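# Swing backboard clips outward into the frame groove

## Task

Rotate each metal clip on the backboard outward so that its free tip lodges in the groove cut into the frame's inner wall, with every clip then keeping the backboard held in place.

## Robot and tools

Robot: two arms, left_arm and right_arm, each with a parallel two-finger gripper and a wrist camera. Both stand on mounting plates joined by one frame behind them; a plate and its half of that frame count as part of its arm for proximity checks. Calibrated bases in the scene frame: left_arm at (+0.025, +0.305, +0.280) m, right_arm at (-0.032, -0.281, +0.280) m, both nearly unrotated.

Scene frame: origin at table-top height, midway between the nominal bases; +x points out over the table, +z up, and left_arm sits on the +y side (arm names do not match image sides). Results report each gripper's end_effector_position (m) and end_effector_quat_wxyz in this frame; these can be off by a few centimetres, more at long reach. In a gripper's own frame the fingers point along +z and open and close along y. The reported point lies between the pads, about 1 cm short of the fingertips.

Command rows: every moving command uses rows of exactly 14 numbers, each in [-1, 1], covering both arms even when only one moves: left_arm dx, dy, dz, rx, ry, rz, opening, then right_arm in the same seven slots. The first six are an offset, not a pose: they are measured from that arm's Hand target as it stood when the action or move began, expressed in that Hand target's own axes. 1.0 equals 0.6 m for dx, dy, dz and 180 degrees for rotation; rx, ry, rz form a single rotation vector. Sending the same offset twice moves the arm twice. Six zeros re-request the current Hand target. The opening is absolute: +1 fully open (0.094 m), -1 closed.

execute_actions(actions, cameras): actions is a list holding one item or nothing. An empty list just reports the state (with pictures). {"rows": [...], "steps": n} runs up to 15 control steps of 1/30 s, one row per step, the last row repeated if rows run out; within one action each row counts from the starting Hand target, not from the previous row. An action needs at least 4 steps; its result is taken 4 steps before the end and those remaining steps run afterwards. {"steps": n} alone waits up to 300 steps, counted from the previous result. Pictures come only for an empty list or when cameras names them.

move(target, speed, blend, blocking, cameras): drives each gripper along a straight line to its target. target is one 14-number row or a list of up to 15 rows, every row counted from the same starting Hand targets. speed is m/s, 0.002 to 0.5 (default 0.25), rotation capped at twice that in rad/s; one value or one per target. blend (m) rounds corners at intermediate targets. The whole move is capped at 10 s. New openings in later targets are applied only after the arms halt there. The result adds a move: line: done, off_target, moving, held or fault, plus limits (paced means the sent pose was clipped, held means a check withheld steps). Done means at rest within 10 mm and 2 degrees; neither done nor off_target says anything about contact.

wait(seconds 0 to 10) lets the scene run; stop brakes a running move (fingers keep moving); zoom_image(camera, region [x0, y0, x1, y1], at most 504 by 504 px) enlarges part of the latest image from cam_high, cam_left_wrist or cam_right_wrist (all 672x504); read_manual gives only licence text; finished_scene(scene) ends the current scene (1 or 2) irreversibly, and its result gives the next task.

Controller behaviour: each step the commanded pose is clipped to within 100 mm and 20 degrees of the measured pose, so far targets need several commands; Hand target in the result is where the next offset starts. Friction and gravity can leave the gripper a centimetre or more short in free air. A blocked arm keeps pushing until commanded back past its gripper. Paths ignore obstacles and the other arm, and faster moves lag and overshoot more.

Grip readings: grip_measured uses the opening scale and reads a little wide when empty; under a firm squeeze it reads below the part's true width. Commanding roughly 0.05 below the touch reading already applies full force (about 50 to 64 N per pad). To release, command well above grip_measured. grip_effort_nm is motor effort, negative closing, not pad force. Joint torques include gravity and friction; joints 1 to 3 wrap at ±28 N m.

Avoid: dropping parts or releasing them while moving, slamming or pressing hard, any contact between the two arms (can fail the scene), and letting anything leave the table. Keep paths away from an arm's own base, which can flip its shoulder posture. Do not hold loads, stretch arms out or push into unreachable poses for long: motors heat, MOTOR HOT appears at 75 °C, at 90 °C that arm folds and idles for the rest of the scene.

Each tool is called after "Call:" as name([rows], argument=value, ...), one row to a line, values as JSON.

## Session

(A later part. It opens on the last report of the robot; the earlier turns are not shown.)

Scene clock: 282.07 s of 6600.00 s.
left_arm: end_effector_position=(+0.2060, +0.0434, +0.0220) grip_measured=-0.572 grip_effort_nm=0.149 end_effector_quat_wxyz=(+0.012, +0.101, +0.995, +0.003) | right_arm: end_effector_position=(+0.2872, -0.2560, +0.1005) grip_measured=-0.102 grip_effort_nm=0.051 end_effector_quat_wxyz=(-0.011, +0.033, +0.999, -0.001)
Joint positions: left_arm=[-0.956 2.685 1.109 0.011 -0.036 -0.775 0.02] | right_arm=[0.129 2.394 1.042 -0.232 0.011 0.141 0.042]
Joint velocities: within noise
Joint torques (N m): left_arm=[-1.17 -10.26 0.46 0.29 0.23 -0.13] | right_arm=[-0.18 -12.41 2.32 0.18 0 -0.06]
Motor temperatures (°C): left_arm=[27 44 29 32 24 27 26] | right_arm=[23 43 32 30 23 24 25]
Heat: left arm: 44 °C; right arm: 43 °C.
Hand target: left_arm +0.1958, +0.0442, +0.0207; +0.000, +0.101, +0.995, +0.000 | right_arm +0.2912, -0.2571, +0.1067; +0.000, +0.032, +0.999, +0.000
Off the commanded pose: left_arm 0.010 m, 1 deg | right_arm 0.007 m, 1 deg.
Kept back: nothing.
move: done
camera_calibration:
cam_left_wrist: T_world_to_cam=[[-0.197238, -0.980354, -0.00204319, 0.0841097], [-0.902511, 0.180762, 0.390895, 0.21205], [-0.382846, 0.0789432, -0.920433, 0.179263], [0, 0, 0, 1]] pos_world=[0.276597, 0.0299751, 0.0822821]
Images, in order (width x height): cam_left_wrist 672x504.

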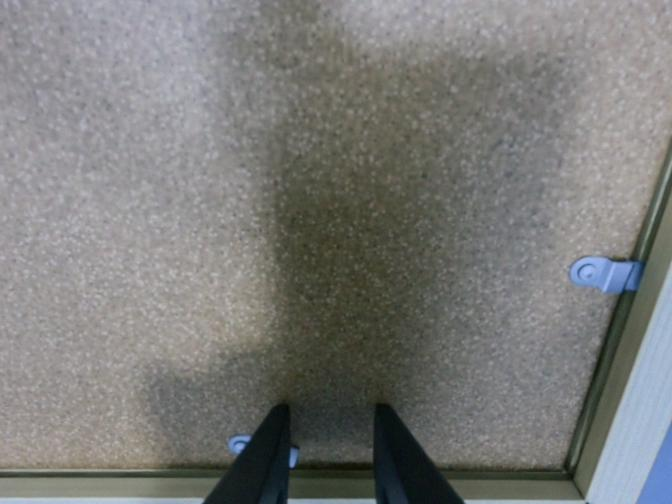

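Call:
move([
  [0.012,-0.003,-0.002,0,0,0,-0.57,0,0,0,0,0,0,-0.1],
], speed=0.05, cameras=["cam_left_wrist"])

Call:
zoom_image(camera="cam_left_wrist", region=[200, 380, 340, 500])

Scene clock: 283.03 s of 6600.00 s.
left_arm: end_effector_position=(+0.1981, +0.0431, +0.0215) grip_measured=-0.572 grip_effort_nm=0.149 end_effector_quat_wxyz=(+0.014, +0.101, +0.995, +0.003) | right_arm: end_effector_position=(+0.2872, -0.2560, +0.1005) grip_measured=-0.102 grip_effort_nm=0.051 end_effector_quat_wxyz=(-0.011, +0.033, +0.999, -0.001)
Joint positions: left_arm=[-0.979 2.683 1.089 0.032 -0.039 -0.797 0.02] | right_arm=[0.129 2.394 1.042 -0.232 0.011 0.141 0.042]
Joint velocities: within noise
Joint torques (N m): left_arm=[-1.01 -10.58 0.38 0.21 0.27 -0.12] | right_arm=[-0.35 -12.46 2.13 0.13 0 -0.08]
Motor temperatures (°C): left_arm=[27 44 29 32 24 27 26] | right_arm=[23 43 32 30 23 24 25]
Heat: left arm: 44 °C; right arm: 43 °C.
Hand target: left_arm +0.1882, +0.0440, +0.0218; +0.000, +0.101, +0.995, +0.000 | right_arm +0.2912, -0.2571, +0.1067; +0.000, +0.032, +0.999, +0.000
Off the commanded pose: left_arm 0.010 m, 2 deg | right_arm 0.007 m, 1 deg.
Kept back: nothing.
move: done
camera_calibration:
cam_left_wrist: T_world_to_cam=[[-0.19793, -0.980214, -0.00185189, 0.0823742], [-0.903782, 0.181764, 0.387479, 0.205473], [-0.379476, 0.0783676, -0.921876, 0.175213], [0, 0, 0, 1]] pos_world=[0.268496, 0.0296656, 0.082061]
Images, in order (width x height): cam_left_wrist 672x504.

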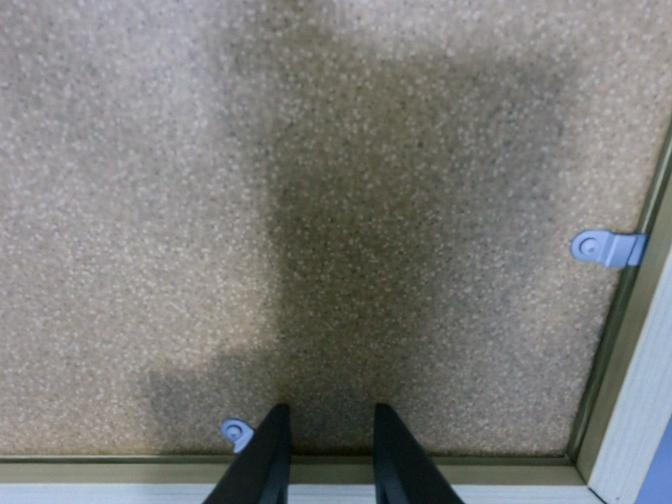

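Scaled by 3.600 from the camera's 672x504 image, which has a finer 960x720 frame.

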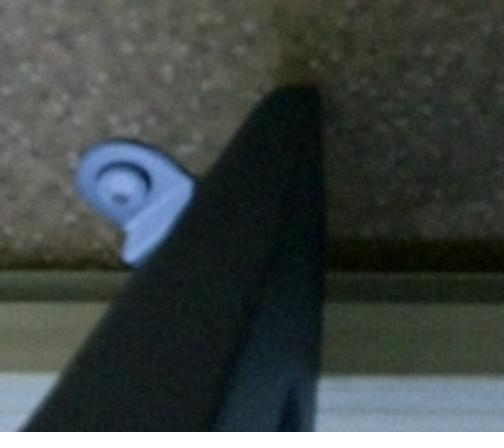

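Call:
move([
  [-0.004,0,-0.030,0,0,0,-0.57,0,0,0,0,0,0,-0.1],
  [-0.014,0.0402,-0.030,0,0,0,-0.4,0,0,0,0,0,0,-0.1],
], speed=0.08, cameras=["cam_left_wrist"])

Call:
zoom_image(camera="cam_left_wrist", region=[260, 360, 420, 500])

Scene clock: 284.77 s of 6600.00 s.
left_arm: end_effector_position=(+0.1964, +0.0734, +0.0333) grip_measured=-0.403 grip_effort_nm=0.159 end_effector_quat_wxyz=(-0.009, +0.098, +0.995, +0.012) | right_arm: end_effector_position=(+0.2872, -0.2560, +0.1005) grip_measured=-0.102 grip_effort_nm=0.056 end_effector_quat_wxyz=(-0.011, +0.033, +0.999, -0.001)
Joint positions: left_arm=[-0.914 2.624 0.999 0.021 -0.016 -0.739 0.028] | right_arm=[0.129 2.394 1.042 -0.232 0.011 0.141 0.042]
Joint velocities: within noise
Joint torques (N m): left_arm=[-0.23 -12.07 0.7 0.28 0.02 0.03] | right_arm=[-0.25 -12.42 2.15 0.14 0.06 -0.09]
Motor temperatures (°C): left_arm=[27 44 29 32 24 27 26] | right_arm=[23 43 32 29 23 24 25]
Heat: left arm: 44 °C; right arm: 43 °C.
Hand target: left_arm +0.2013, +0.0658, +0.0399; +0.000, +0.101, +0.995, +0.000 | right_arm +0.2912, -0.2571, +0.1067; +0.000, +0.032, +0.999, +0.000
Off the commanded pose: left_arm 0.011 m, 2 deg | right_arm 0.007 m, 1 deg.
Kept back: nothing.
move: off_target (left_arm); target 2's new opening was sent with left_arm's hand 0.012 m and 2 deg from that target
camera_calibration:
cam_left_wrist: T_world_to_cam=[[-0.191195, -0.981428, -0.0156027, 0.11104], [-0.887077, 0.165966, 0.430754, 0.190282], [-0.420165, 0.0961989, -0.902334, 0.189134], [0, 0, 0, 1]] pos_world=[0.269492, 0.0592027, 0.0904297]
Images, in order (width x height): cam_left_wrist 672x504.

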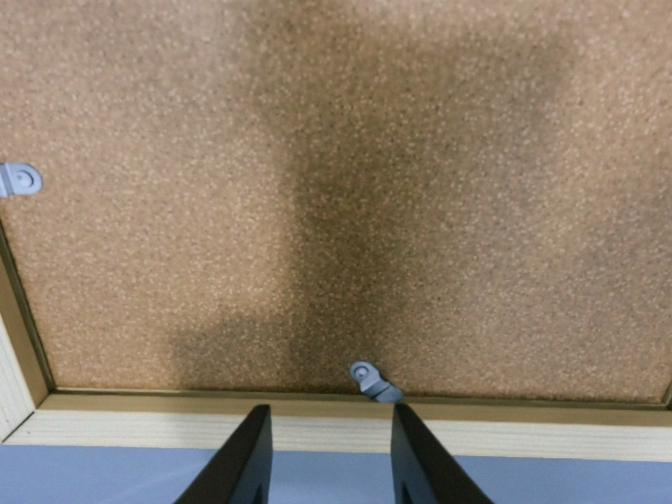

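Scaled by 3.150 from the camera's 672x504 image, which has a finer 960x720 frame.

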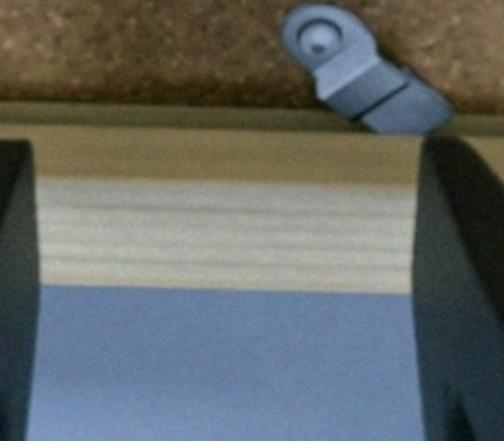

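Call:
move([
  [-0.01,-0.0138,0.0,0,0,0,-0.4,0,0,0,0,0,0,-0.1],
  [-0.01,-0.0138,0.0265,0,0,0,-0.4,0,0,0,0,0,0,-0.1],
], speed=0.08, cameras=["cam_left_wrist"])

Call:
zoom_image(camera="cam_left_wrist", region=[260, 360, 420, 500])

Scene clock: 285.97 s of 6600.00 s.
left_arm: end_effector_position=(+0.2070, +0.0591, +0.0279) grip_measured=-0.403 grip_effort_nm=0.159 end_effector_quat_wxyz=(+0.000, +0.097, +0.995, +0.002) | right_arm: end_effector_position=(+0.2872, -0.2560, +0.1005) grip_measured=-0.102 grip_effort_nm=0.051 end_effector_quat_wxyz=(-0.011, +0.033, +0.999, -0.001)
Joint positions: left_arm=[-0.914 2.653 1.057 0.021 -0.016 -0.739 0.028] | right_arm=[0.129 2.394 1.042 -0.232 0.011 0.141 0.042]
Joint velocities: within noise
Joint torques (N m): left_arm=[-0.76 -8.7 2.07 0.28 0.03 -0.04] | right_arm=[-0.35 -12.18 2.04 0.17 0.02 -0.05]
Motor temperatures (°C): left_arm=[27 44 29 32 24 27 26] | right_arm=[23 43 32 29 23 24 25]
Heat: left arm: 44 °C; right arm: 43 °C.
Hand target: left_arm +0.2055, +0.0565, +0.0239; +0.000, +0.101, +0.995, +0.000 | right_arm +0.2912, -0.2571, +0.1067; +0.000, +0.032, +0.999, +0.000
Off the commanded pose: left_arm 0.005 m, 1 deg | right_arm 0.007 m, 1 deg.
Kept back: nothing.
move: done
camera_calibration:
cam_left_wrist: T_world_to_cam=[[-0.190718, -0.981639, 0.00346306, 0.0982371], [-0.894217, 0.175186, 0.411928, 0.205838], [-0.404972, 0.0754654, -0.91121, 0.188356], [0, 0, 0, 1]] pos_world=[0.279078, 0.046159, 0.0865015]
Images, in order (width x height): cam_left_wrist 672x504.

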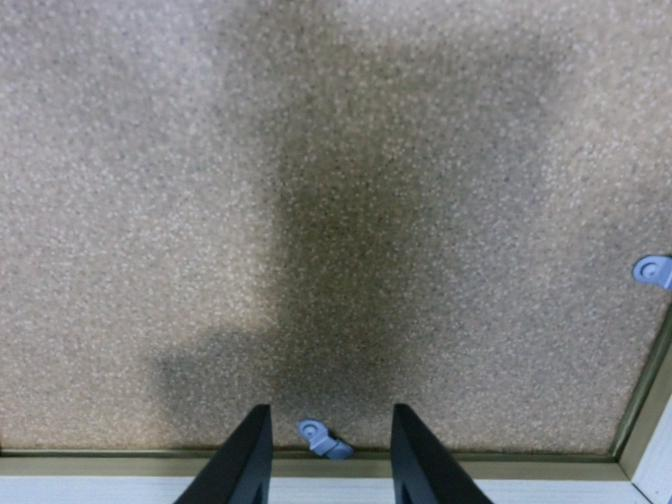

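Scaled by 3.150 from the camera's 672x504 image, which has a finer 960x720 frame.

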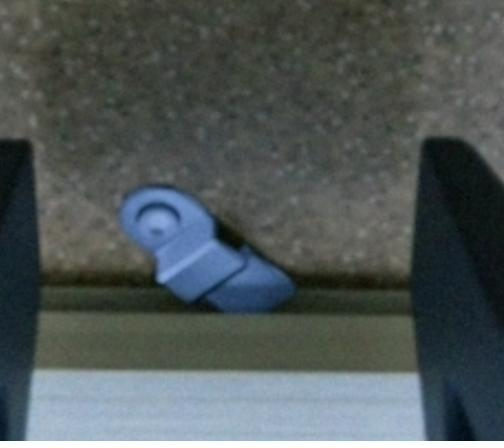

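Call:
move([
  [0.0187,0.0107,0.003,0,0,0,-0.4,0,0,0,0,0,0,-0.1],
], speed=0.08, cameras=["cam_left_wrist"])

Call:
zoom_image(camera="cam_left_wrist", region=[260, 360, 420, 500])

Scene clock: 287.10 s of 6600.00 s.
left_arm: end_effector_position=(+0.2007, +0.0625, +0.0262) grip_measured=-0.403 grip_effort_nm=0.159 end_effector_quat_wxyz=(+0.003, +0.102, +0.995, -0.001) | right_arm: end_effector_position=(+0.2872, -0.2560, +0.1005) grip_measured=-0.102 grip_effort_nm=0.051 end_effector_quat_wxyz=(-0.011, +0.033, +0.999, -0.001)
Joint positions: left_arm=[-0.924 2.653 1.022 0.065 -0.016 -0.74 0.028] | right_arm=[0.129 2.394 1.042 -0.232 0.011 0.141 0.042]
Joint velocities: within noise
Joint torques (N m): left_arm=[-0.66 -8.73 0.68 0.31 0.02 -0.11] | right_arm=[-0.13 -12.36 2.18 0.18 -0.01 -0.05]
Motor temperatures (°C): left_arm=[27 43 29 32 24 27 26] | right_arm=[23 43 31 29 23 24 25]
Heat: left arm: 43 °C; right arm: 43 °C.
Hand target: left_arm +0.1959, +0.0651, +0.0221; +0.000, +0.101, +0.995, +0.000 | right_arm +0.2912, -0.2571, +0.1067; +0.000, +0.032, +0.999, +0.000
Off the commanded pose: left_arm 0.007 m, 0 deg | right_arm 0.007 m, 1 deg.
Kept back: nothing.
move: done
camera_calibration:
cam_left_wrist: T_world_to_cam=[[-0.19924, -0.979905, 0.0094712, 0.101857], [-0.894815, 0.185862, 0.405908, 0.199962], [-0.399511, 0.072398, -0.913865, 0.183174], [0, 0, 0, 1]] pos_world=[0.272403, 0.0493837, 0.0852657]
Images, in order (width x height): cam_left_wrist 672x504.

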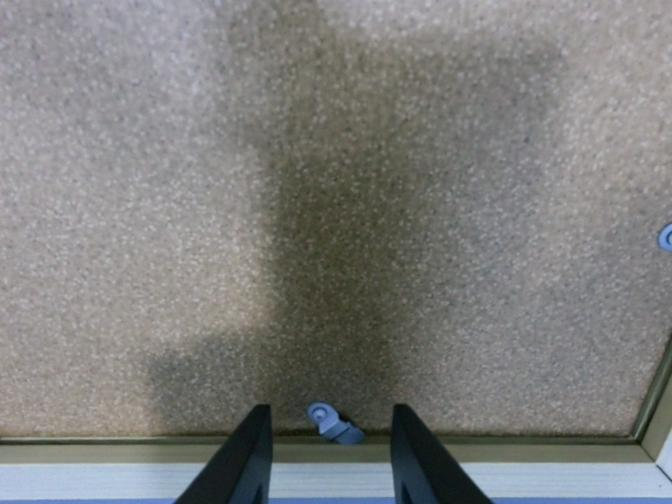

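Scaled by 3.150 from the camera's 672x504 image, which has a finer 960x720 frame.

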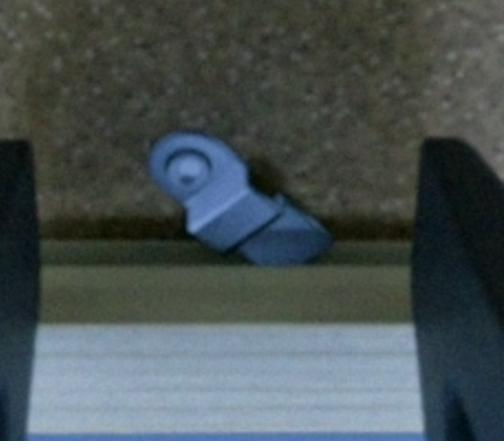

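Call:
move([
  [0.0,0.0,0.0065,0,0,0,-0.4,0,0,0,0,0,0,-0.1],
], speed=0.05, cameras=["cam_left_wrist"])

Call:
zoom_image(camera="cam_left_wrist", region=[260, 360, 420, 500])

Scene clock: 288.07 s of 6600.00 s.
left_arm: end_effector_position=(+0.2001, +0.0632, +0.0234) grip_measured=-0.403 grip_effort_nm=0.159 end_effector_quat_wxyz=(+0.004, +0.102, +0.995, -0.002) | right_arm: end_effector_position=(+0.2872, -0.2560, +0.1005) grip_measured=-0.102 grip_effort_nm=0.056 end_effector_quat_wxyz=(-0.011, +0.033, +0.999, -0.001)
Joint positions: left_arm=[-0.924 2.663 1.022 0.076 -0.016 -0.74 0.028] | right_arm=[0.129 2.394 1.042 -0.232 0.011 0.141 0.042]
Joint velocities: within noise
Joint torques (N m): left_arm=[-0.64 -8.24 1.13 0.31 0.02 -0.1] | right_arm=[-0.2 -12.36 2.22 0.16 0.02 -0.04]
Motor temperatures (°C): left_arm=[27 43 29 32 24 27 26] | right_arm=[23 43 31 29 23 24 25]
Heat: left arm: 43 °C; right arm: 43 °C.
Hand target: left_arm +0.1958, +0.0651, +0.0182; +0.000, +0.101, +0.995, +0.000 | right_arm +0.2912, -0.2571, +0.1067; +0.000, +0.032, +0.999, +0.000
Off the commanded pose: left_arm 0.007 m, 0 deg | right_arm 0.007 m, 1 deg.
Kept back: nothing.
move: done
camera_calibration:
cam_left_wrist: T_world_to_cam=[[-0.199231, -0.979899, 0.0102453, 0.102482], [-0.89509, 0.186224, 0.405134, 0.200461], [-0.398898, 0.0715449, -0.9142, 0.180306], [0, 0, 0, 1]] pos_world=[0.271773, 0.0501914, 0.0825724]
Images, in order (width x height): cam_left_wrist 672x504.

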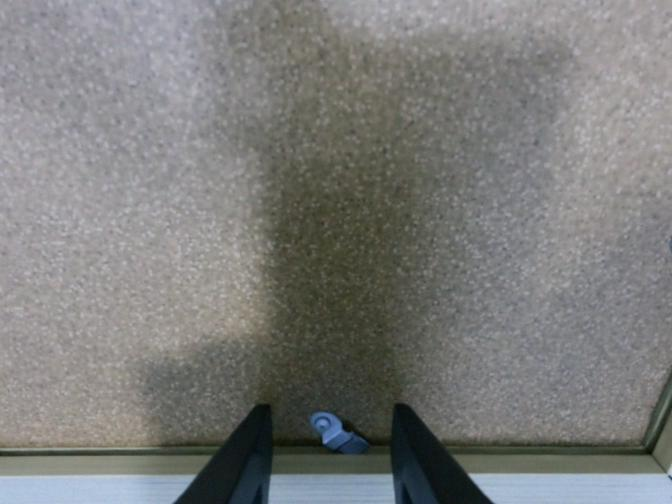

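Scaled by 3.150 from the camera's 672x504 image, which has a finer 960x720 frame.

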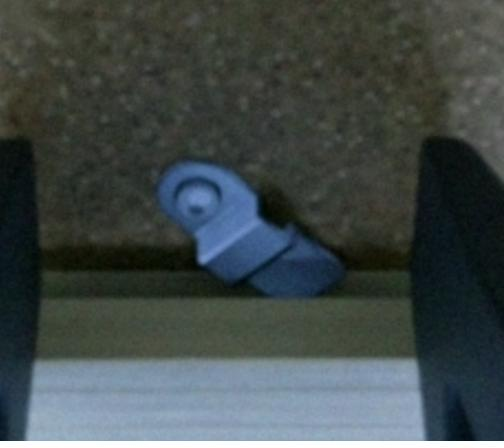

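Call:
move([
  [0.0,0.0,0.002,0,0,0,-0.55,0,0,0,0,0,0,-0.1],
  [0.0,0.0,0.002,0,0,0,-0.68,0,0,0,0,0,0,-0.1],
], speed=0.05, cameras=["cam_left_wrist"])

Call:
zoom_image(camera="cam_left_wrist", region=[260, 360, 420, 500])

Scene clock: 290.20 s of 6600.00 s.
left_arm: end_effector_position=(+0.2003, +0.0630, +0.0225) grip_measured=-0.677 grip_effort_nm=-0.115 end_effector_quat_wxyz=(+0.004, +0.102, +0.995, -0.003) | right_arm: end_effector_position=(+0.2872, -0.2560, +0.1005) grip_measured=-0.102 grip_effort_nm=0.051 end_effector_quat_wxyz=(-0.011, +0.033, +0.999, -0.001)
Joint positions: left_arm=[-0.924 2.667 1.022 0.082 -0.016 -0.74 0.015] | right_arm=[0.129 2.394 1.042 -0.232 0.011 0.141 0.042]
Joint velocities: within noise
Joint torques (N m): left_arm=[-0.65 -8.12 1.32 0.29 0.02 -0.11] | right_arm=[-0.36 -12.57 2.26 0.17 0.02 -0.09]
Motor temperatures (°C): left_arm=[27 43 29 32 24 27 26] | right_arm=[23 43 31 29 23 24 25]
Heat: left arm: 43 °C; right arm: 43 °C.
Hand target: left_arm +0.1959, +0.0651, +0.0170; +0.000, +0.101, +0.995, +0.000 | right_arm +0.2912, -0.2571, +0.1067; +0.000, +0.032, +0.999, +0.000
Off the commanded pose: left_arm 0.007 m, 1 deg | right_arm 0.007 m, 1 deg.
Kept back: nothing.
move: done
camera_calibration:
cam_left_wrist: T_world_to_cam=[[-0.199213, -0.979882, 0.0120517, 0.102283], [-0.895731, 0.187066, 0.403328, 0.201107], [-0.397468, 0.0695533, -0.914976, 0.179362], [0, 0, 0, 1]] pos_world=[0.271804, 0.0501298, 0.0817672]
Images, in order (width x height): cam_left_wrist 672x504.

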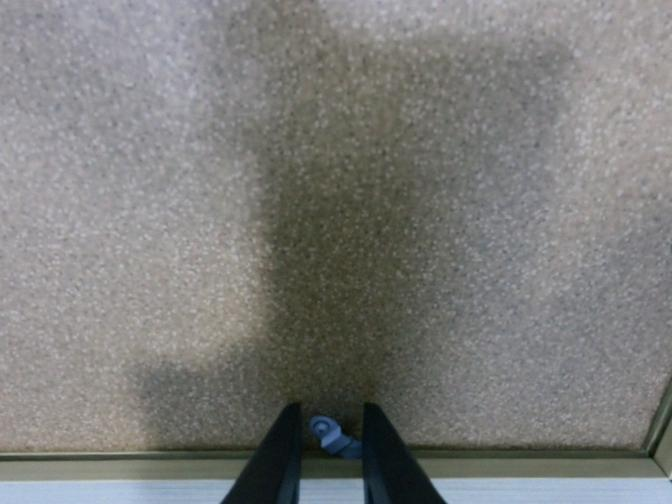

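Scaled by 3.150 from the camera's 672x504 image, which has a finer 960x720 frame.

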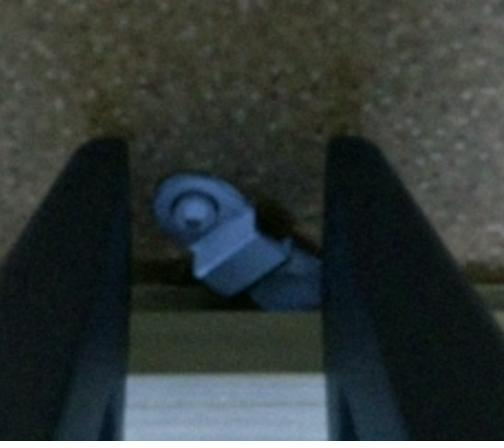

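Call:
move([
  [0.0,0.0,0.0,0,0,0,-0.74,0,0,0,0,0,0,-0.1],
  [0.0,0.0,0.0,0,0,0,-0.79,0,0,0,0,0,0,-0.1],
], speed=0.05, cameras=["cam_left_wrist"])

Call:
zoom_image(camera="cam_left_wrist", region=[260, 360, 420, 500])

Scene clock: 292.33 s of 6600.00 s.
left_arm: end_effector_position=(+0.2004, +0.0629, +0.0225) grip_measured=-0.787 grip_effort_nm=-0.115 end_effector_quat_wxyz=(+0.005, +0.102, +0.995, -0.003) | right_arm: end_effector_position=(+0.2872, -0.2560, +0.1005) grip_measured=-0.102 grip_effort_nm=0.046 end_effector_quat_wxyz=(-0.011, +0.033, +0.999, -0.001)
Joint positions: left_arm=[-0.924 2.667 1.022 0.083 -0.016 -0.74 0.01] | right_arm=[0.129 2.394 1.042 -0.232 0.011 0.141 0.042]
Joint velocities: within noise
Joint torques (N m): left_arm=[-0.65 -8.13 1.32 0.29 0.02 -0.1] | right_arm=[-0.34 -12.42 2.25 0.14 0.04 -0.08]
Motor temperatures (°C): left_arm=[27 43 29 31 24 27 26] | right_arm=[23 43 31 29 23 24 25]
Heat: left arm: 43 °C; right arm: 43 °C.
Hand target: left_arm +0.1958, +0.0651, +0.0170; +0.000, +0.101, +0.995, +0.000 | right_arm +0.2912, -0.2571, +0.1067; +0.000, +0.032, +0.999, +0.000
Off the commanded pose: left_arm 0.007 m, 1 deg | right_arm 0.007 m, 1 deg.
Kept back: nothing.
move: done
camera_calibration:
cam_left_wrist: T_world_to_cam=[[-0.199209, -0.979876, 0.0125678, 0.102142], [-0.895913, 0.187306, 0.402811, 0.201267], [-0.397059, 0.0689839, -0.915197, 0.179377], [0, 0, 0, 1]] pos_world=[0.271889, 0.0500136, 0.0818091]
Images, in order (width x height): cam_left_wrist 672x504.

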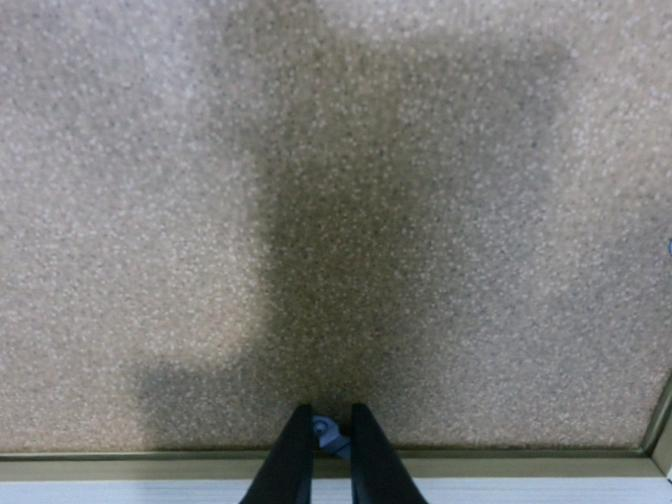

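Scaled by 3.150 from the camera's 672x504 image, which has a finer 960x720 frame.

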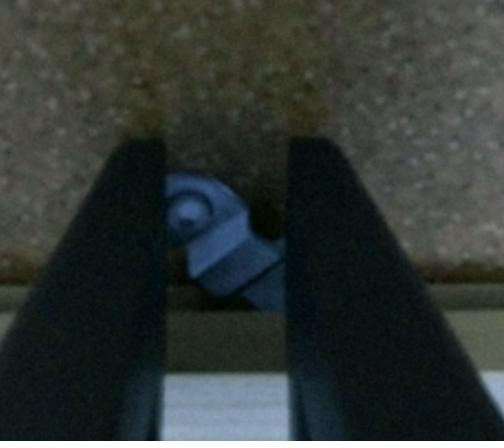

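Call:
move([
  [0.0,0.0,0.0,0,0,0,-0.45,0,0,0,0,0,0,-0.1],
  [0.0,0.0,0.0065,0,0,0,-0.45,0,0,0,0,0,0,-0.1],
], speed=0.05, cameras=["cam_left_wrist"])

Call:
zoom_image(camera="cam_left_wrist", region=[260, 360, 420, 500])

Scene clock: 294.47 s of 6600.00 s.
left_arm: end_effector_position=(+0.2003, +0.0631, +0.0213) grip_measured=-0.453 grip_effort_nm=0.154 end_effector_quat_wxyz=(+0.005, +0.102, +0.995, -0.004) | right_arm: end_effector_position=(+0.2872, -0.2560, +0.1005) grip_measured=-0.102 grip_effort_nm=0.051 end_effector_quat_wxyz=(-0.011, +0.033, +0.999, -0.001)
Joint positions: left_arm=[-0.924 2.671 1.022 0.088 -0.017 -0.74 0.026] | right_arm=[0.129 2.394 1.042 -0.232 0.011 0.141 0.042]
Joint velocities: within noise
Joint torques (N m): left_arm=[-0.65 -7.23 1.88 0.3 0.03 -0.11] | right_arm=[-0.36 -12.27 2.24 0.16 0.05 -0.05]
Motor temperatures (°C): left_arm=[27 42 29 31 24 27 26] | right_arm=[23 43 31 29 23 24 25]
Heat: left arm: 42 °C; right arm: 43 °C.
Hand target: left_arm +0.1959, +0.0651, +0.0131; +0.000, +0.101, +0.995, +0.000 | right_arm +0.2912, -0.2571, +0.1067; +0.000, +0.032, +0.999, +0.000
Off the commanded pose: left_arm 0.010 m, 1 deg | right_arm 0.007 m, 1 deg.
Kept back: nothing.
move: done
camera_calibration:
cam_left_wrist: T_world_to_cam=[[-0.1992, -0.979868, 0.013319, 0.102283], [-0.896402, 0.18769, 0.401542, 0.201759], [-0.395958, 0.0680479, -0.915744, 0.178139], [0, 0, 0, 1]] pos_world=[0.271768, 0.0502337, 0.0807524]
Images, in order (width x height): cam_left_wrist 672x504.

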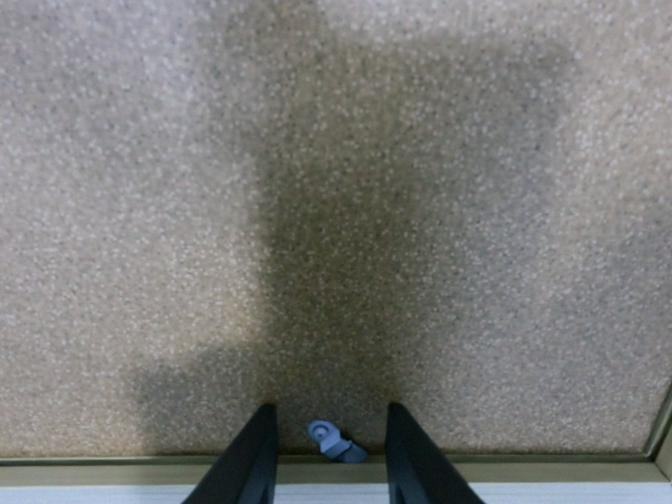

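Scaled by 3.150 from the camera's 672x504 image, which has a finer 960x720 frame.

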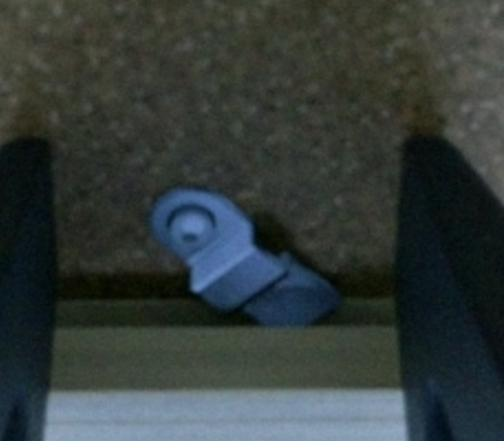

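Call:
move([
  [0.0,0.0,0.001,0,0,0,-0.6,0,0,0,0,0,0,-0.1],
  [0.0,0.0,0.002,0,0,0,-0.70,0,0,0,0,0,0,-0.1],
  [0.0,0.0,0.002,0,0,0,-0.76,0,0,0,0,0,0,-0.1],
], speed=0.05, cameras=["cam_left_wrist"])

Call:
zoom_image(camera="cam_left_wrist", region=[260, 360, 420, 500])

Scene clock: 297.80 s of 6600.00 s.
left_arm: end_effector_position=(+0.2014, +0.0629, +0.0212) grip_measured=-0.757 grip_effort_nm=-0.125 end_effector_quat_wxyz=(+0.007, +0.101, +0.995, -0.003) | right_arm: end_effector_position=(+0.2872, -0.2560, +0.1005) grip_measured=-0.102 grip_effort_nm=0.051 end_effector_quat_wxyz=(-0.011, +0.033, +0.999, -0.001)
Joint positions: left_arm=[-0.924 2.672 1.024 0.088 -0.021 -0.74 0.011] | right_arm=[0.129 2.394 1.042 -0.232 0.011 0.141 0.042]
Joint velocities: within noise
Joint torques (N m): left_arm=[-0.61 -6.91 1.91 0.32 0.07 -0.1] | right_arm=[-0.13 -12.46 2.17 0.18 0.02 -0.09]
Motor temperatures (°C): left_arm=[27 42 29 31 24 27 26] | right_arm=[23 43 31 29 23 24 25]
Heat: left arm: 42 °C; right arm: 43 °C.
Hand target: left_arm +0.1960, +0.0650, +0.0119; +0.000, +0.101, +0.995, +0.000 | right_arm +0.2912, -0.2571, +0.1067; +0.000, +0.032, +0.999, +0.000
Off the commanded pose: left_arm 0.011 m, 1 deg | right_arm 0.007 m, 1 deg.
Kept back: nothing.
move: off_target (left_arm); target 2's new opening was sent with left_arm's hand 0.011 m and 1 deg from that target; target 3's new opening was sent with left_arm's hand 0.011 m and 1 deg from that target
camera_calibration:
cam_left_wrist: T_world_to_cam=[[-0.198806, -0.979977, 0.011009, 0.102299], [-0.898112, 0.186672, 0.398181, 0.203254], [-0.392263, 0.0692736, -0.917241, 0.177677], [0, 0, 0, 1]] pos_world=[0.272579, 0.0500009, 0.0809142]
Images, in order (width x height): cam_left_wrist 672x504.

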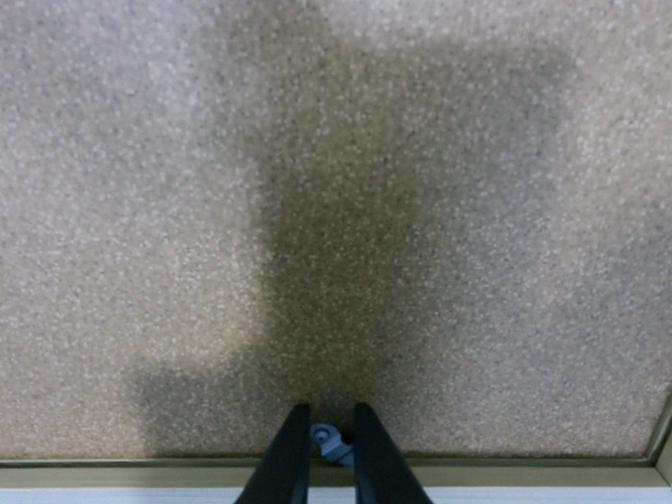

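Scaled by 3.150 from the camera's 672x504 image, which has a finer 960x720 frame.

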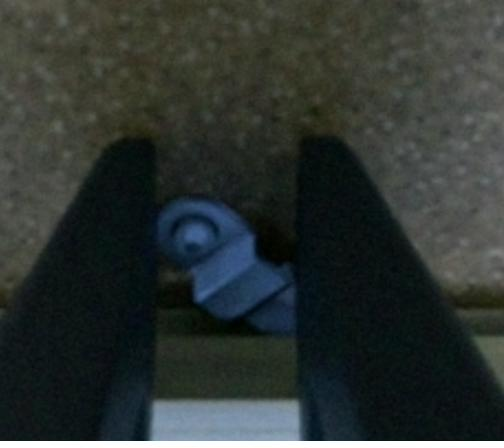

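Call:
move([
  [0.0,0.0,0.0,0,0,0,-0.82,0,0,0,0,0,0,-0.1],
  [0.0,0.0,0.0,0,0,0,-0.87,0,0,0,0,0,0,-0.1],
], speed=0.05, cameras=["cam_left_wrist"])

Call:
zoom_image(camera="cam_left_wrist", region=[260, 360, 420, 500])

Scene clock: 300.43 s of 6600.00 s.
left_arm: end_effector_position=(+0.2023, +0.0636, +0.0212) grip_measured=-0.865 grip_effort_nm=-0.242 end_effector_quat_wxyz=(+0.010, +0.101, +0.995, +0.000) | right_arm: end_effector_position=(+0.2872, -0.2560, +0.1005) grip_measured=-0.102 grip_effort_nm=0.051 end_effector_quat_wxyz=(-0.011, +0.033, +0.999, -0.001)
Joint positions: left_arm=[-0.924 2.672 1.024 0.088 -0.027 -0.741 0.006] | right_arm=[0.129 2.394 1.042 -0.232 0.011 0.141 0.042]
Joint velocities: within noise
Joint torques (N m): left_arm=[-0.62 -6.95 1.91 0.32 0.14 -0.1] | right_arm=[-0.17 -12.3 2.1 0.14 0.02 -0.07]
Motor temperatures (°C): left_arm=[27 41 29 31 24 27 26] | right_arm=[23 43 31 29 23 24 25]
Heat: left arm: 41 °C; right arm: 43 °C.
Hand target: left_arm +0.1959, +0.0650, +0.0120; +0.000, +0.101, +0.995, +0.000 | right_arm +0.2912, -0.2571, +0.1067; +0.000, +0.032, +0.999, +0.000
Off the commanded pose: left_arm 0.011 m, 1 deg | right_arm 0.007 m, 1 deg.
Kept back: nothing.
move: off_target (left_arm); target 2's new opening was sent with left_arm's hand 0.011 m and 1 deg from that target
camera_calibration:
cam_left_wrist: T_world_to_cam=[[-0.198391, -0.980103, 0.00624261, 0.103175], [-0.900279, 0.184743, 0.394168, 0.204609], [-0.387478, 0.0725791, -0.919017, 0.176868], [0, 0, 0, 1]] pos_world=[0.273207, 0.0504854, 0.0812502]
Images, in order (width x height): cam_left_wrist 672x504.

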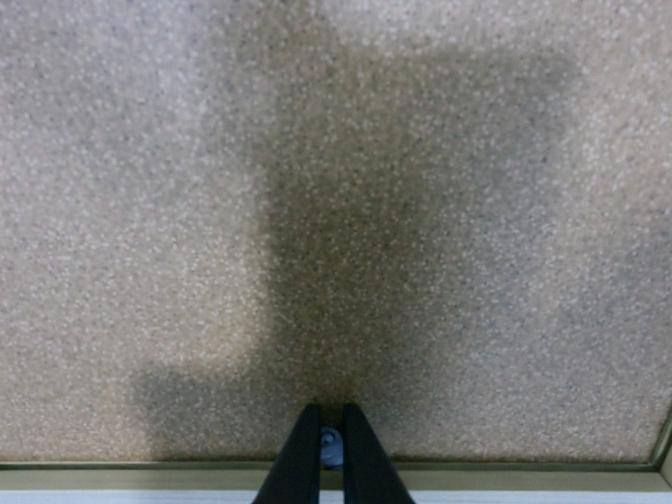

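Scaled by 3.150 from the camera's 672x504 image, which has a finer 960x720 frame.

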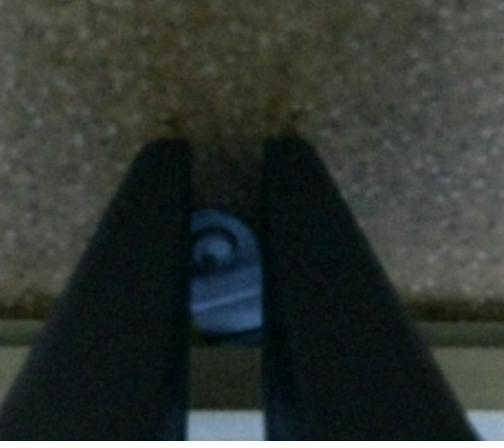

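Call:
move([
  [0.0,0.0,0.0,0,0,0,-0.92,0,0,0,0,0,0,-0.1],
], speed=0.05, cameras=["cam_left_wrist"])

Call:
zoom_image(camera="cam_left_wrist", region=[260, 360, 420, 500])

Scene clock: 301.37 s of 6600.00 s.
left_arm: end_effector_position=(+0.2027, +0.0639, +0.0213) grip_measured=-0.917 grip_effort_nm=-0.159 end_effector_quat_wxyz=(+0.011, +0.101, +0.995, +0.001) | right_arm: end_effector_position=(+0.2872, -0.2560, +0.1005) grip_measured=-0.102 grip_effort_nm=0.046 end_effector_quat_wxyz=(-0.011, +0.033, +0.999, -0.001)
Joint positions: left_arm=[-0.924 2.672 1.025 0.087 -0.031 -0.741 0.004] | right_arm=[0.129 2.394 1.042 -0.232 0.011 0.141 0.042]
Joint velocities: within noise
Joint torques (N m): left_arm=[-0.61 -6.98 1.83 0.32 0.17 -0.1] | right_arm=[-0.32 -12.34 2.18 0.18 0.03 -0.07]
Motor temperatures (°C): left_arm=[27 41 29 31 24 27 26] | right_arm=[23 43 31 29 23 24 25]
Heat: left arm: 41 °C; right arm: 43 °C.
Hand target: left_arm +0.1959, +0.0651, +0.0120; +0.000, +0.101, +0.995, +0.000 | right_arm +0.2912, -0.2571, +0.1067; +0.000, +0.032, +0.999, +0.000
Off the commanded pose: left_arm 0.012 m, 1 deg | right_arm 0.007 m, 1 deg.
Kept back: nothing.
move: off_target (left_arm)
camera_calibration:
cam_left_wrist: T_world_to_cam=[[-0.198371, -0.980121, 0.00348031, 0.103631], [-0.90108, 0.183768, 0.39279, 0.205186], [-0.385621, 0.0747819, -0.919622, 0.176546], [0, 0, 0, 1]] pos_world=[0.273526, 0.0506623, 0.0813997]
Images, in order (width x height): cam_left_wrist 672x504.

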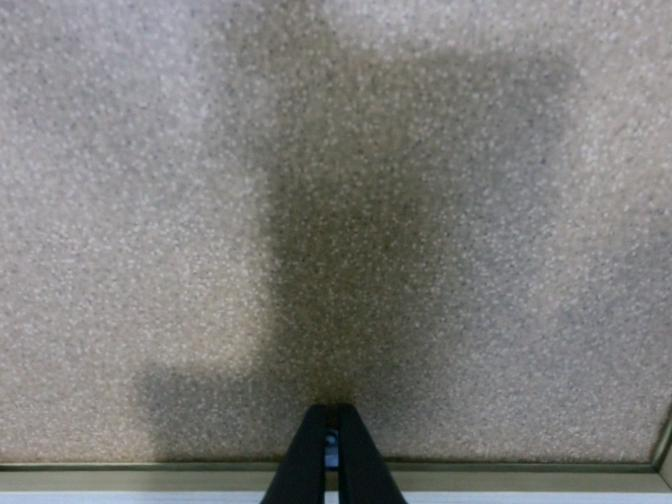

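Scaled by 3.150 from the camera's 672x504 image, which has a finer 960x720 frame.

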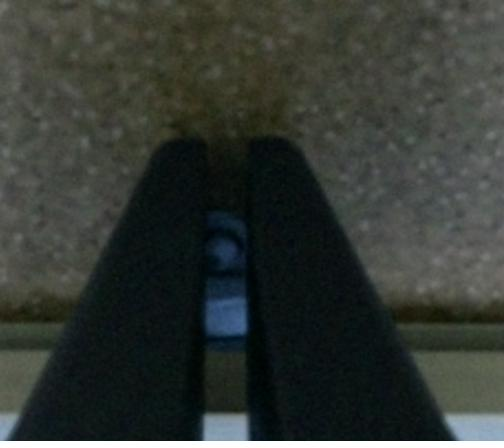

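Call:
move([
  [0.0,0.0,0.0,0,0,0,-0.7,0,0,0,0,0,0,-0.1],
  [0,0,-0.05,0,0,0,-0.6,0,0,0,0,0,0,-0.1],
], speed=0.08, cameras=["cam_left_wrist"])

Call:
zoom_image(camera="cam_left_wrist", region=[260, 360, 420, 500])

Scene clock: 303.63 s of 6600.00 s.
left_arm: end_effector_position=(+0.1982, +0.0662, +0.0364) grip_measured=-0.603 grip_effort_nm=0.154 end_effector_quat_wxyz=(+0.002, +0.101, +0.995, +0.000) | right_arm: end_effector_position=(+0.2872, -0.2560, +0.1005) grip_measured=-0.102 grip_effort_nm=0.051 end_effector_quat_wxyz=(-0.011, +0.033, +0.999, -0.001)
Joint positions: left_arm=[-0.924 2.611 0.987 0.053 -0.018 -0.741 0.019] | right_arm=[0.129 2.394 1.042 -0.232 0.011 0.141 0.042]
Joint velocities: within noise
Joint torques (N m): left_arm=[-0.68 -11.71 0.57 0.1 0.03 -0.11] | right_arm=[-0.23 -12.38 2.19 0.15 0.04 -0.07]
Motor temperatures (°C): left_arm=[27 42 28 31 24 27 26] | right_arm=[23 43 31 29 23 24 25]
Heat: left arm: 42 °C; right arm: 43 °C.
Hand target: left_arm +0.1959, +0.0651, +0.0419; +0.000, +0.101, +0.995, +0.000 | right_arm +0.2912, -0.2571, +0.1067; +0.000, +0.032, +0.999, +0.000
Off the commanded pose: left_arm 0.006 m, 0 deg | right_arm 0.007 m, 1 deg.
Kept back: nothing.
move: done
camera_calibration:
cam_left_wrist: T_world_to_cam=[[-0.198901, -0.980001, 0.00605885, 0.104946], [-0.894346, 0.184038, 0.407768, 0.192821], [-0.400728, 0.0756869, -0.913066, 0.191211], [0, 0, 0, 1]] pos_world=[0.269946, 0.0528885, 0.0953264]
Images, in order (width x height): cam_left_wrist 672x504.

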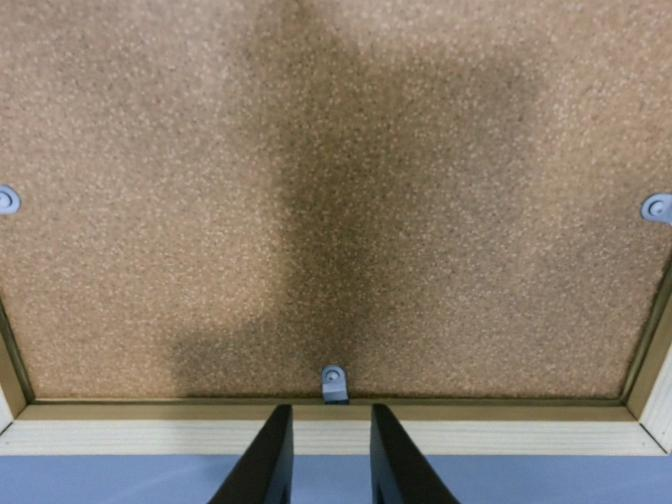

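Scaled by 3.150 from the camera's 672x504 image, which has a finer 960x720 frame.

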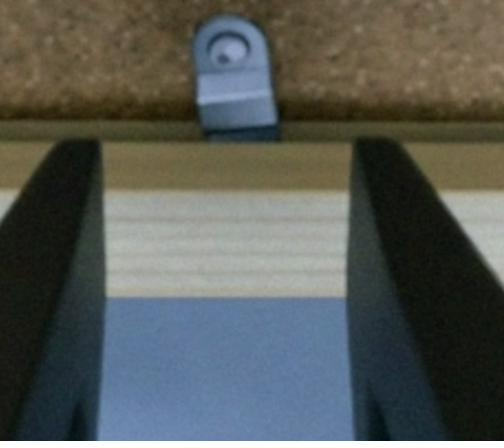

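Call:
move([
  [0.0,0,-0.08,0,0,0,-0.6,0,0,0,0,0,0,-0.1],
  [-0.05,0.0,-0.23,0,0,0,-0.6,0,0,0,0,0,0,-0.1],
], speed=0.15, blend=0.02, cameras=["all"])

Scene clock: 305.50 s of 6600.00 s.
left_arm: end_effector_position=(+0.2208, +0.0629, +0.1732) grip_measured=-0.603 grip_effort_nm=0.159 end_effector_quat_wxyz=(-0.003, +0.100, +0.995, +0.006) | right_arm: end_effector_position=(+0.2872, -0.2560, +0.1005) grip_measured=-0.102 grip_effort_nm=0.051 end_effector_quat_wxyz=(-0.011, +0.033, +0.999, -0.001)
Joint positions: left_arm=[-0.877 2.136 0.98 -0.43 -0.017 -0.697 0.019] | right_arm=[0.129 2.394 1.042 -0.232 0.011 0.141 0.042]
Joint velocities: within noise
Joint torques (N m): left_arm=[0.17 -10.44 4.48 0.08 0.02 0.01] | right_arm=[-0.18 -12.53 2.3 0.15 -0.01 -0.09]
Motor temperatures (°C): left_arm=[27 42 28 31 24 27 26] | right_arm=[23 43 31 29 23 24 25]
Heat: left arm: 42 °C; right arm: 43 °C.
Hand target: left_arm +0.2252, +0.0591, +0.1800; +0.000, +0.101, +0.995, +0.000 | right_arm +0.2912, -0.2571, +0.1067; +0.000, +0.032, +0.999, +0.000
Off the commanded pose: left_arm 0.009 m, 1 deg | right_arm 0.007 m, 1 deg.
Kept back: nothing.
move: done
camera_calibration:
cam_left_wrist: T_world_to_cam=[[-0.195721, -0.980653, -0.00348195, 0.106398], [-0.890648, 0.17627, 0.419136, 0.155591], [-0.410414, 0.0851351, -0.907917, 0.326133], [0, 0, 0, 1]] pos_world=[0.29325, 0.0491482, 0.231258]
cam_right_wrist: T_world_to_cam=[[-0.0611223, -0.99813, -0.000943704, -0.236832], [-0.887199, 0.053896, 0.458228, 0.259546], [-0.45732, 0.0288452, -0.888834, 0.313608], [0, 0, 0, 1]] pos_world=[0.359213, -0.259424, 0.15959]

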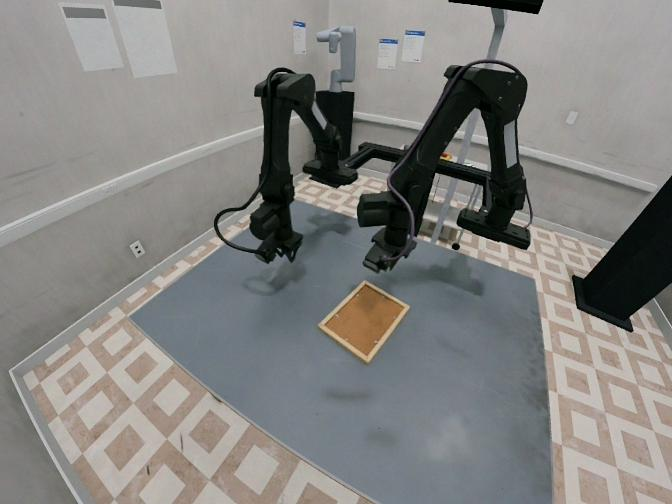

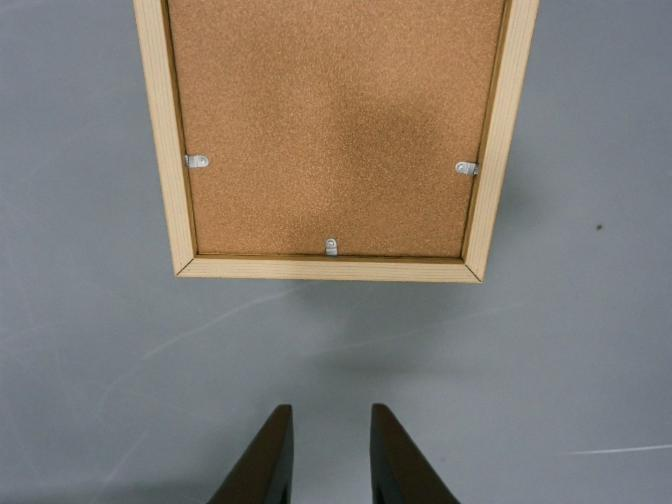

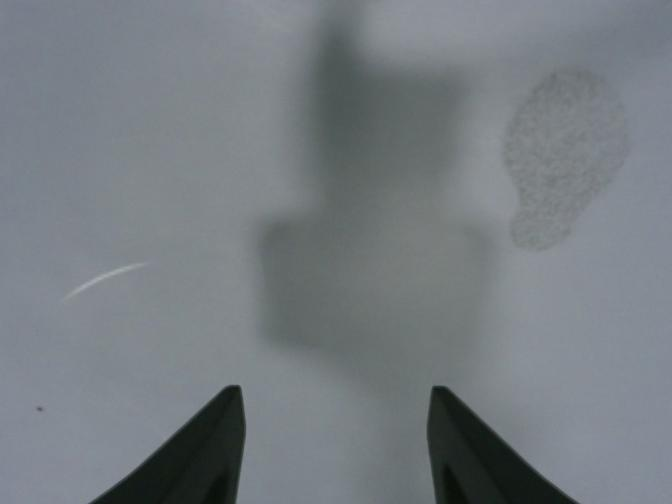

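Call:
zoom_image(camera="cam_left_wrist", region=[160, 130, 240, 190])

Call:
zoom_image(camera="cam_left_wrist", region=[430, 140, 510, 200])

Call:
move(target=[-0.22,0,0,0,0,0,-0.6,0,0,0,0,0,0,-0.1], speed=0.2, cameras=["cam_left_wrist"])

Call:
zoom_image(camera="cam_left_wrist", region=[200, 100, 500, 325])

Scaled by 6.300 from the camera's 672x504 image, which has a finer 960x720 frame.

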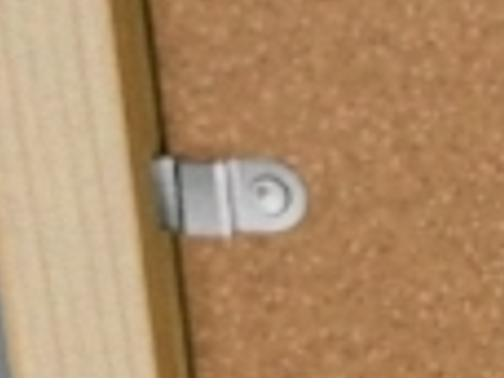

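Scaled by 6.300 from the camera's 672x504 image, which has a finer 960x720 frame.

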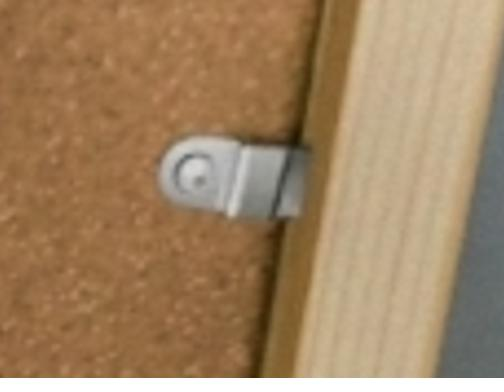

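Scene clock: 307.13 s of 6600.00 s.
left_arm: end_effector_position=(+0.3533, +0.0348, +0.1820) grip_measured=-0.603 grip_effort_nm=0.154 end_effector_quat_wxyz=(+0.004, +0.096, +0.995, -0.002) | right_arm: end_effector_position=(+0.2872, -0.2560, +0.1005) grip_measured=-0.102 grip_effort_nm=0.051 end_effector_quat_wxyz=(-0.011, +0.033, +0.999, -0.001)
Joint positions: left_arm=[-0.672 2.409 1.561 -0.714 -0.014 -0.5 0.019] | right_arm=[0.129 2.394 1.042 -0.232 0.011 0.141 0.042]
Joint velocities: within noise
Joint torques (N m): left_arm=[-0.39 -10.81 6.52 0.11 -0.01 0.02] | right_arm=[-0.2 -12.42 2.11 0.16 0.02 -0.07]
Motor temperatures (°C): left_arm=[27 42 29 31 23 27 26] | right_arm=[23 43 31 29 23 24 25]
Heat: left arm: 42 °C; right arm: 43 °C.
Hand target: left_arm +0.3546, +0.0324, +0.1801; +0.000, +0.101, +0.995, +0.000 | right_arm +0.2912, -0.2571, +0.1067; +0.000, +0.032, +0.999, +0.000
Off the commanded pose: left_arm 0.003 m, 1 deg | right_arm 0.007 m, 1 deg.
Kept back: nothing.
move: done
camera_calibration:
cam_left_wrist: T_world_to_cam=[[-0.188729, -0.981969, 0.0109078, 0.0997521], [-0.896971, 0.176893, 0.405156, 0.279567], [-0.39978, 0.0666808, -0.914182, 0.388854], [0, 0, 0, 1]] pos_world=[0.425046, 0.0225707, 0.241127]
Images, in order (width x height): cam_left_wrist 672x504.

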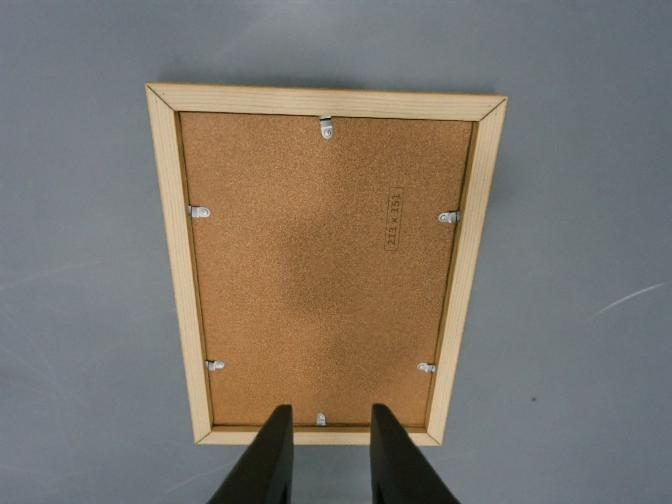

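Scaled by 1.680 from the camera's 672x504 image, which has a finer 960x720 frame.

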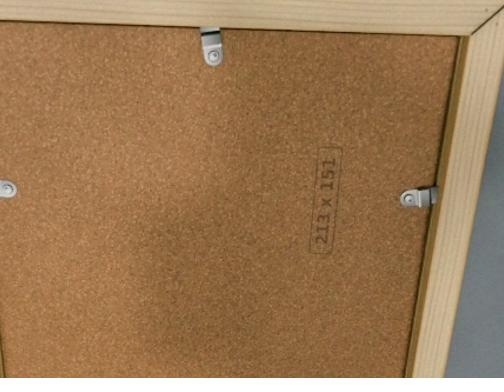

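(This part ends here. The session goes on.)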